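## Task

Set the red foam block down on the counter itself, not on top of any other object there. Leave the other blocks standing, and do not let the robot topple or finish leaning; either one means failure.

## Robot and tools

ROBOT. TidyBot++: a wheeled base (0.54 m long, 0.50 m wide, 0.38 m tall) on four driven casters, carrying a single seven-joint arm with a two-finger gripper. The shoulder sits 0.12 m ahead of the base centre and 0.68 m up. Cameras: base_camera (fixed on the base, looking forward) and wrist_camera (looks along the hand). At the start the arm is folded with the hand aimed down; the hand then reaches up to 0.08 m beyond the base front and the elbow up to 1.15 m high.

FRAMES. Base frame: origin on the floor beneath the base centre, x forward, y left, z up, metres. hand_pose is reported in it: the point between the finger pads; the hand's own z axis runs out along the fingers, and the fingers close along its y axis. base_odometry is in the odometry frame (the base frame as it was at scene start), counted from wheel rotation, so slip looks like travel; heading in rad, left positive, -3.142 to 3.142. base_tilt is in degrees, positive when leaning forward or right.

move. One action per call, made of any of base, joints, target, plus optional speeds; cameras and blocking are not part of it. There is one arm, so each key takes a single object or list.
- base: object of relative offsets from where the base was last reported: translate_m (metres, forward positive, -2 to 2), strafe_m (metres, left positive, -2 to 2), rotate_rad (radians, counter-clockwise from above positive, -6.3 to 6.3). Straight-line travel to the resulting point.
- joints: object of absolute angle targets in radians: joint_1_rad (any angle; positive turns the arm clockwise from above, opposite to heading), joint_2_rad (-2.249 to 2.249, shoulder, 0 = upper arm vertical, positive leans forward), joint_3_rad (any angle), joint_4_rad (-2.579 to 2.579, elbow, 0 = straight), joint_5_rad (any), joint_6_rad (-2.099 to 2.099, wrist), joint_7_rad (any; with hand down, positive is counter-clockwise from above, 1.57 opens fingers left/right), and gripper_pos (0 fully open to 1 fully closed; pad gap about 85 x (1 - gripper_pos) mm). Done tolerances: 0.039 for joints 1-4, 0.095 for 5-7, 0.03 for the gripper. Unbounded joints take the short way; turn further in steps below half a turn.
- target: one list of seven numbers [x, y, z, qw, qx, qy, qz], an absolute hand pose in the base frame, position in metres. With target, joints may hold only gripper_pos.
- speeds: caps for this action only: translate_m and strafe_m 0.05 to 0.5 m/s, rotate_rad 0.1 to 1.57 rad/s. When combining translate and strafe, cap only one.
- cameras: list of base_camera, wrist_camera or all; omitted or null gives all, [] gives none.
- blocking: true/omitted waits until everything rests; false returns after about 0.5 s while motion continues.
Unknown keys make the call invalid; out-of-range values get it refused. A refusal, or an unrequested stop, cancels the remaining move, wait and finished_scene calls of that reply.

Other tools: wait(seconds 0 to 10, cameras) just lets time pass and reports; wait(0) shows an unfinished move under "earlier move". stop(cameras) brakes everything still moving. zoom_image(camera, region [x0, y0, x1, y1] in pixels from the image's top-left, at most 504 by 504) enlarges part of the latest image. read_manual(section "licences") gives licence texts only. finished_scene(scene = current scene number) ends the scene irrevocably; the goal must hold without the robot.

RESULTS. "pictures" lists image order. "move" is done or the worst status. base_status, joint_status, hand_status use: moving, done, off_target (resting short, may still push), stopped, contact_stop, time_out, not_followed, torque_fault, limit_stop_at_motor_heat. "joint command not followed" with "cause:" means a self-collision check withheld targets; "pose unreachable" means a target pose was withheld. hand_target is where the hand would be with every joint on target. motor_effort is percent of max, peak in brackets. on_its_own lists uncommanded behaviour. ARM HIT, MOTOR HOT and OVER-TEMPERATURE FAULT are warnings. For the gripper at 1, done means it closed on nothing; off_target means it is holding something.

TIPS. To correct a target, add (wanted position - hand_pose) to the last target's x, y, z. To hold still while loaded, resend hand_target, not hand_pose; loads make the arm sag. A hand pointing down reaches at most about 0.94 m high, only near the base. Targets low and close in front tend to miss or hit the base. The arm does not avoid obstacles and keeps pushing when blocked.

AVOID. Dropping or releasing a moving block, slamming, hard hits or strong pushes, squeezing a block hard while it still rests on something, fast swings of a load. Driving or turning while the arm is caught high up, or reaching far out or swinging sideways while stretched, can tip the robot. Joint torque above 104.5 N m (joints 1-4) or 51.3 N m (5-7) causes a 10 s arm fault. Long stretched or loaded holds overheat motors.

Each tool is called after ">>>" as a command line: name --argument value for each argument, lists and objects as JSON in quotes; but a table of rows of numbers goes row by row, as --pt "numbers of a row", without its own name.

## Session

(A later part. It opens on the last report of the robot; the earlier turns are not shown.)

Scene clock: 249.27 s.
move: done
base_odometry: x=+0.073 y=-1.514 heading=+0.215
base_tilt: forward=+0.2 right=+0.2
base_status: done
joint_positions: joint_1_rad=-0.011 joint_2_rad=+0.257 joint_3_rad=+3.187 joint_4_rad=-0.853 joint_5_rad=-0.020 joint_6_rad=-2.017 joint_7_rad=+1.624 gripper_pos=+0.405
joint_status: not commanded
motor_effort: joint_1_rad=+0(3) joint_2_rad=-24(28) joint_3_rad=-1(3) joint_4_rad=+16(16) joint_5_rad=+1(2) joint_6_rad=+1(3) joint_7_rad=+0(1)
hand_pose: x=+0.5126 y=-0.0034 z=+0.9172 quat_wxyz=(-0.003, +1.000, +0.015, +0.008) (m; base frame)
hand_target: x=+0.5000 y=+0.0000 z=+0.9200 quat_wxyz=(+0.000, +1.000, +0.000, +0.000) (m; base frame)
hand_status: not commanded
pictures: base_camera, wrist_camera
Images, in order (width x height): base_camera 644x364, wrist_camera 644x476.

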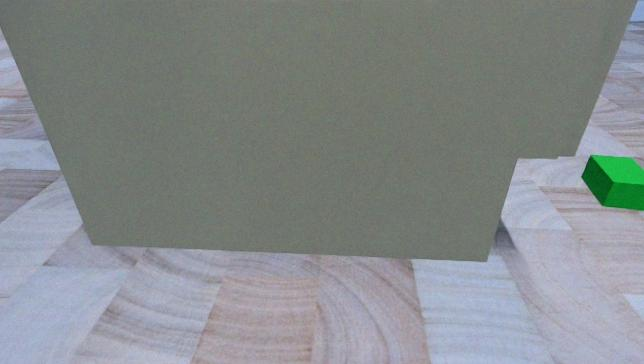

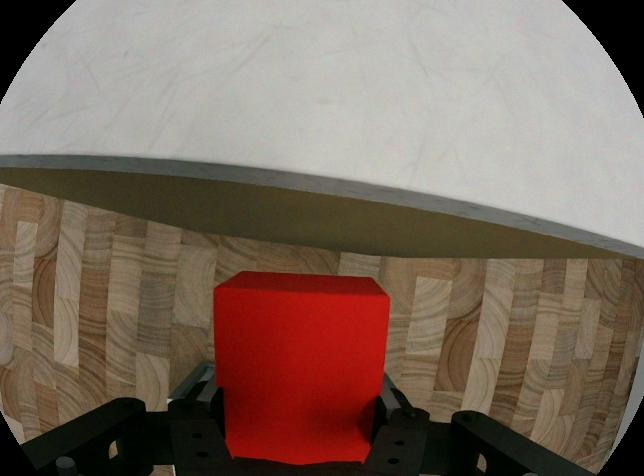

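>>> move --joints '{"joint_1_rad": 0, "joint_2_rad": 0.1, "joint_3_rad": 3.16, "joint_4_rad": -0.75, "joint_5_rad": 0, "joint_6_rad": -2.05}' --cameras '["wrist_camera"]'

>>> move --base '{"translate_m": 0.27}' --speeds '{"translate_m": 0.1}'

Scene clock: 280.27 s.
move: done
base_odometry: x=+0.073 y=-1.514 heading=+0.215
base_tilt: forward=+0.2 right=+0.2
base_status: not commanded
joint_positions: joint_1_rad=-0.010 joint_2_rad=+0.103 joint_3_rad=+3.175 joint_4_rad=-0.750 joint_5_rad=-0.020 joint_6_rad=-2.017 joint_7_rad=+1.624 gripper_pos=+0.405
joint_status: all done
motor_effort: joint_1_rad=+0(1) joint_2_rad=-18(28) joint_3_rad=+0(1) joint_4_rad=+14(17) joint_5_rad=+0(2) joint_6_rad=+3(5) joint_7_rad=+0(1)
hand_pose: x=+0.4832 y=-0.0003 z=+1.0073 quat_wxyz=(-0.001, +0.991, +0.021, +0.136) (m; base frame)
hand_target: x=+0.4719 y=-0.0045 z=+1.0057 quat_wxyz=(+0.003, +0.993, -0.003, +0.120) (m; base frame)
hand_status: not commanded
pictures: wrist_camera
Images, in order (width x height): wrist_camera 644x476.

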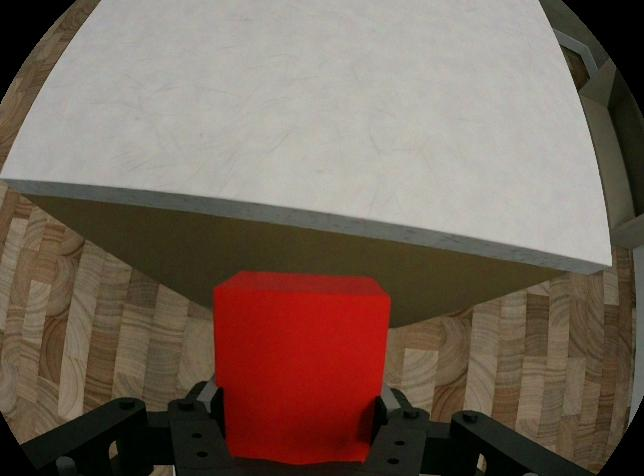

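Scene clock: 283.50 s.
move: done
base_odometry: x=+0.337 y=-1.457 heading=+0.215
base_tilt: forward=+0.2 right=+0.2
base_status: done
joint_positions: joint_1_rad=-0.010 joint_2_rad=+0.110 joint_3_rad=+3.174 joint_4_rad=-0.750 joint_5_rad=-0.020 joint_6_rad=-2.017 joint_7_rad=+1.624 gripper_pos=+0.405
joint_status: not commanded
motor_effort: joint_1_rad=+0(2) joint_2_rad=-18(20) joint_3_rad=+0(1) joint_4_rad=+14(15) joint_5_rad=+1(2) joint_6_rad=+3(4) joint_7_rad=+0(1)
hand_pose: x=+0.4854 y=-0.0001 z=+1.0048 quat_wxyz=(-0.001, +0.991, +0.021, +0.132) (m; base frame)
hand_target: x=+0.4719 y=-0.0045 z=+1.0057 quat_wxyz=(+0.003, +0.993, -0.003, +0.120) (m; base frame)
hand_status: not commanded
pictures: base_camera, wrist_camera
Images, in order (width x height): base_camera 644x364, wrist_camera 644x476.

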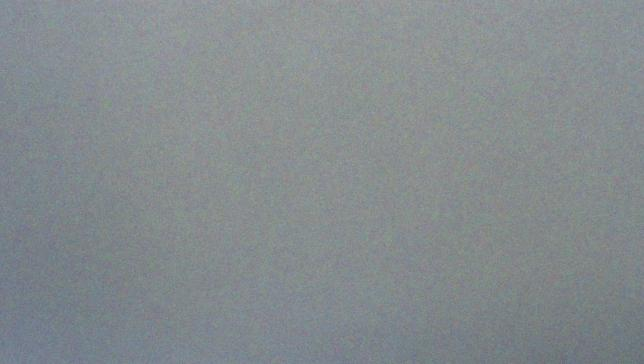

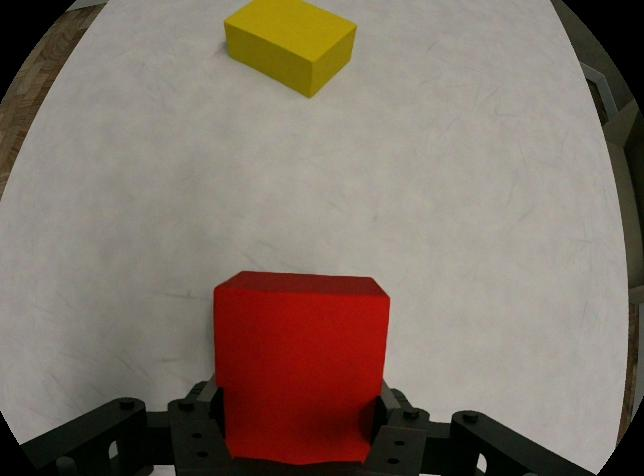

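>>> move --target '[0.50, 0.0, 0.945, 0, 1, 0, 0]'

>>> move --target '[0.50, 0.0, 0.925, 0, 1, 0, 0]'

Scene clock: 290.33 s.
move: off_target
base_odometry: x=+0.336 y=-1.457 heading=+0.215
base_tilt: forward=+0.2 right=+0.2
base_status: not commanded
joint_positions: joint_1_rad=-0.010 joint_2_rad=+0.270 joint_3_rad=+3.175 joint_4_rad=-0.704 joint_5_rad=-0.020 joint_6_rad=-2.040 joint_7_rad=+1.624 gripper_pos=+0.405
joint_status: not commanded
motor_effort: joint_1_rad=-1(2) joint_2_rad=-21(25) joint_3_rad=+0(1) joint_4_rad=+13(15) joint_5_rad=+1(2) joint_6_rad=+4(8) joint_7_rad=+0(1)
hand_pose: x=+0.5311 y=+0.0004 z=+0.9553 quat_wxyz=(-0.002, +0.998, +0.021, +0.064) (m; base frame)
hand_target: x=+0.5171 y=-0.0002 z=+0.9455 quat_wxyz=(+0.000, +1.000, +0.000, +0.027) (m; base frame)
hand_status: off_target (0.033 m and 7.7 deg from the pose sent, 0.062 m and 15.4 deg at the start; a joint's target at an end of its range on 26 of 26 steps)
pictures: base_camera, wrist_camera
Images, in order (width x height): base_camera 644x364, wrist_camera 644x476.

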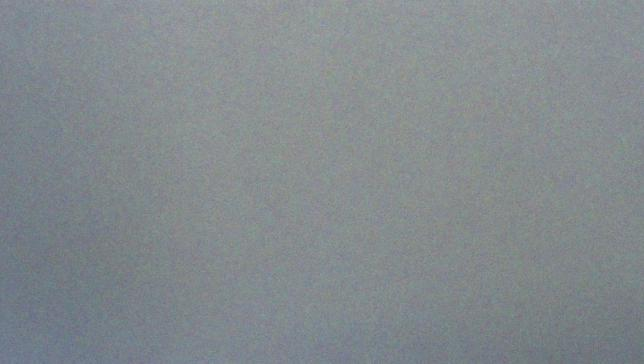

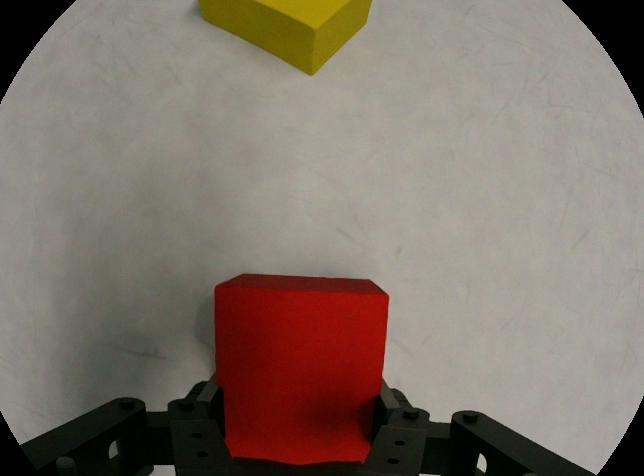

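Scene clock: 291.30 s.
move: off_target
base_odometry: x=+0.336 y=-1.457 heading=+0.215
base_tilt: forward=+0.3 right=+0.2
base_status: not commanded
joint_positions: joint_1_rad=-0.010 joint_2_rad=+0.225 joint_3_rad=+3.175 joint_4_rad=-0.771 joint_5_rad=-0.020 joint_6_rad=-2.026 joint_7_rad=+1.621 gripper_pos=+0.405
joint_status: not commanded
motor_effort: joint_1_rad=-1(1) joint_2_rad=-16(21) joint_3_rad=-1(1) joint_4_rad=+3(13) joint_5_rad=+1(2) joint_6_rad=-8(9) joint_7_rad=+0(1)
hand_pose: x=+0.5142 y=+0.0003 z=+0.9539 quat_wxyz=(-0.003, +0.998, +0.019, +0.060) (m; base frame)
hand_target: x=+0.5000 y=+0.0000 z=+0.9250 quat_wxyz=(+0.000, +1.000, +0.000, +0.000) (m; base frame)
hand_status: off_target (0.032 m and 7.3 deg from the pose sent, 0.043 m and 7.7 deg at the start)
pictures: base_camera, wrist_camera
Images, in order (width x height): base_camera 644x364, wrist_camera 644x476.

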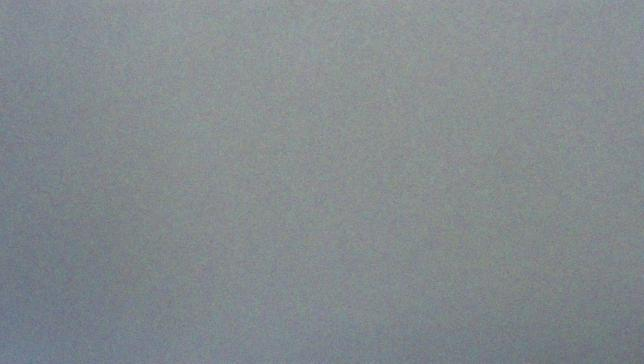

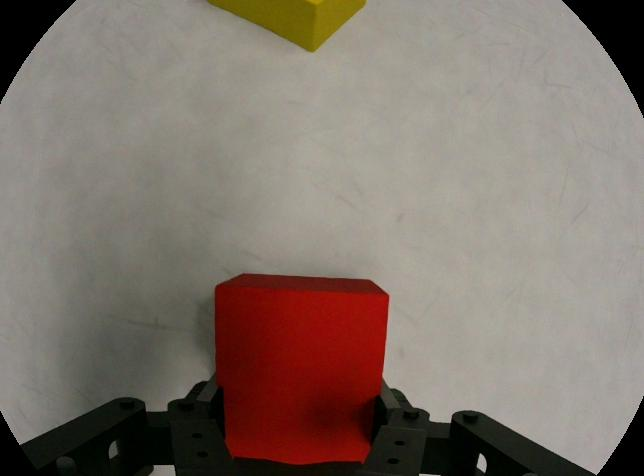

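>>> move --joints '{"gripper_pos": 0.0}'

>>> move --joints '{"joint_1_rad": 0, "joint_2_rad": 0.0, "joint_4_rad": -0.6, "joint_6_rad": -2.05}'

>>> move --base '{"translate_m": -0.4}'

Scene clock: 298.53 s.
move: done
base_odometry: x=+0.336 y=-1.457 heading=+0.215
base_tilt: forward=+0.3 right=+0.2
base_status: not commanded
joint_positions: joint_1_rad=-0.010 joint_2_rad=+0.259 joint_3_rad=+3.175 joint_4_rad=-0.834 joint_5_rad=-0.020 joint_6_rad=-2.047 joint_7_rad=+1.621 gripper_pos=+0.000
joint_status: all done
motor_effort: joint_1_rad=+0(2) joint_2_rad=-24(26) joint_3_rad=-1(1) joint_4_rad=+15(16) joint_5_rad=+1(2) joint_6_rad=+2(9) joint_7_rad=+0(1)
hand_pose: x=+0.5065 y=+0.0005 z=+0.9218 quat_wxyz=(-0.005, +1.000, +0.019, +0.001) (m; base frame)
hand_target: x=+0.5000 y=+0.0000 z=+0.9250 quat_wxyz=(+0.000, +1.000, +0.000, +0.000) (m; base frame)
hand_status: not commanded
pictures: base_camera, wrist_camera
Images, in order (width x height): base_camera 644x364, wrist_camera 644x476.

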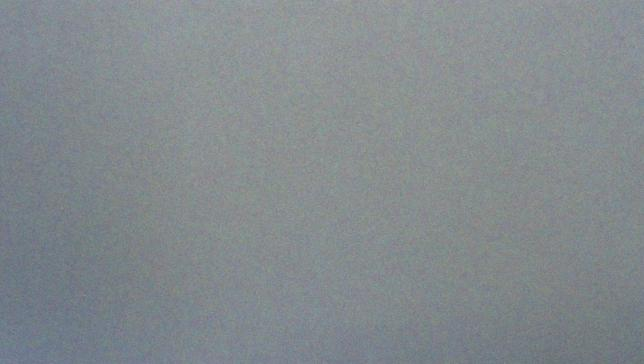

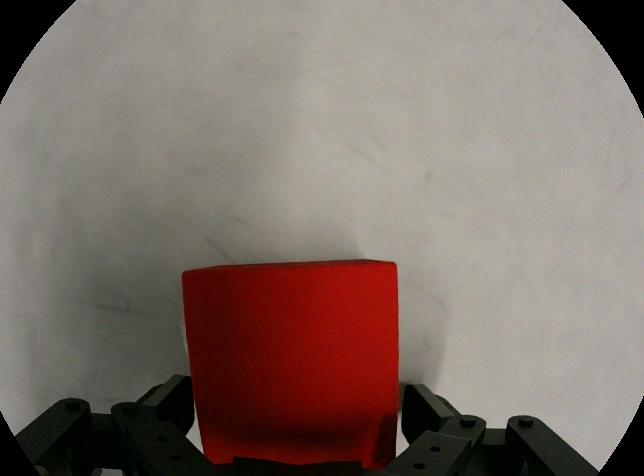

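Scene clock: 300.23 s.
move: done
base_odometry: x=+0.336 y=-1.457 heading=+0.215
base_tilt: forward=+0.2 right=+0.2
base_status: not commanded
joint_positions: joint_1_rad=-0.010 joint_2_rad=+0.001 joint_3_rad=+3.175 joint_4_rad=-0.597 joint_5_rad=-0.020 joint_6_rad=-2.047 joint_7_rad=+1.621 gripper_pos=+0.000
joint_status: all done
motor_effort: joint_1_rad=+0(2) joint_2_rad=-11(28) joint_3_rad=+0(1) joint_4_rad=+12(17) joint_5_rad=+1(2) joint_6_rad=+6(7) joint_7_rad=+0(1)
hand_pose: x=+0.4452 y=-0.0005 z=+1.0884 quat_wxyz=(+0.002, +0.969, +0.020, +0.245) (m; base frame)
hand_target: x=+0.4438 y=-0.0087 z=+1.0876 quat_wxyz=(+0.002, +0.970, -0.010, +0.243) (m; base frame)
hand_status: not commanded
pictures: base_camera, wrist_camera
Images, in order (width x height): base_camera 644x364, wrist_camera 644x476.

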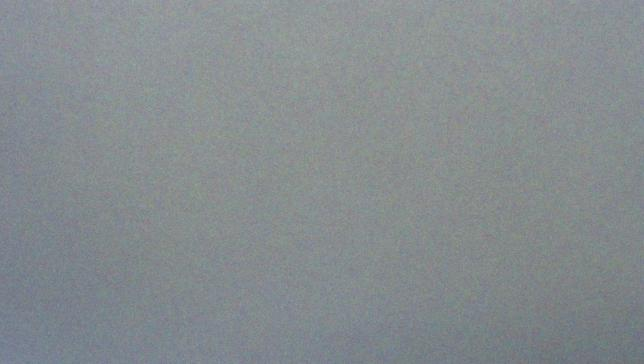

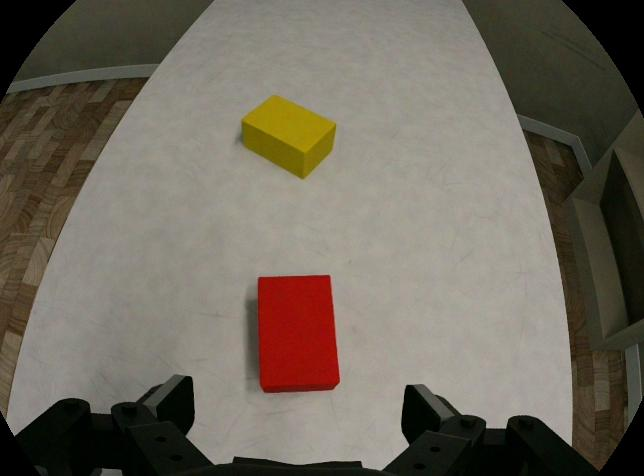

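Scene clock: 302.67 s.
move: done
base_odometry: x=-0.055 y=-1.542 heading=+0.215
base_tilt: forward=+0.2 right=+0.2
base_status: done
joint_positions: joint_1_rad=-0.010 joint_2_rad=-0.002 joint_3_rad=+3.176 joint_4_rad=-0.597 joint_5_rad=-0.020 joint_6_rad=-2.047 joint_7_rad=+1.621 gripper_pos=+0.000
joint_status: not commanded
motor_effort: joint_1_rad=+0(3) joint_2_rad=-12(16) joint_3_rad=+0(3) joint_4_rad=+12(13) joint_5_rad=+1(2) joint_6_rad=+6(6) joint_7_rad=+0(1)
hand_pose: x=+0.4439 y=-0.0011 z=+1.0895 quat_wxyz=(+0.002, +0.969, +0.019, +0.247) (m; base frame)
hand_target: x=+0.4438 y=-0.0087 z=+1.0876 quat_wxyz=(+0.002, +0.970, -0.010, +0.243) (m; base frame)
hand_status: not commanded
pictures: base_camera, wrist_camera
Images, in order (width x height): base_camera 644x364, wrist_camera 644x476.

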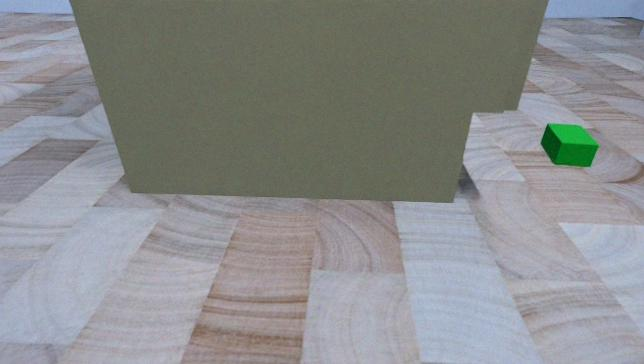

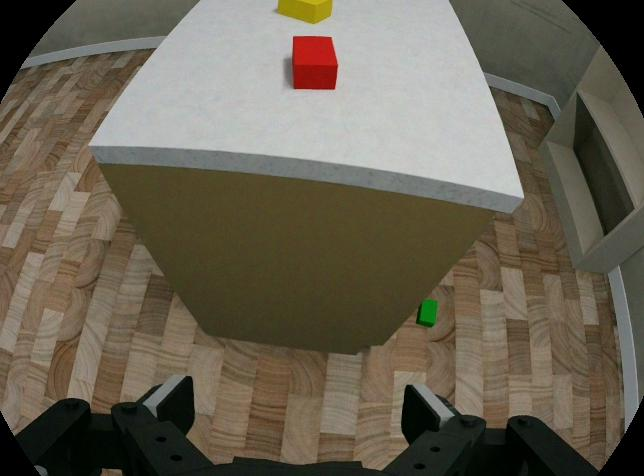

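>>> finished_scene --scene 2

The scene is finished: the task was done.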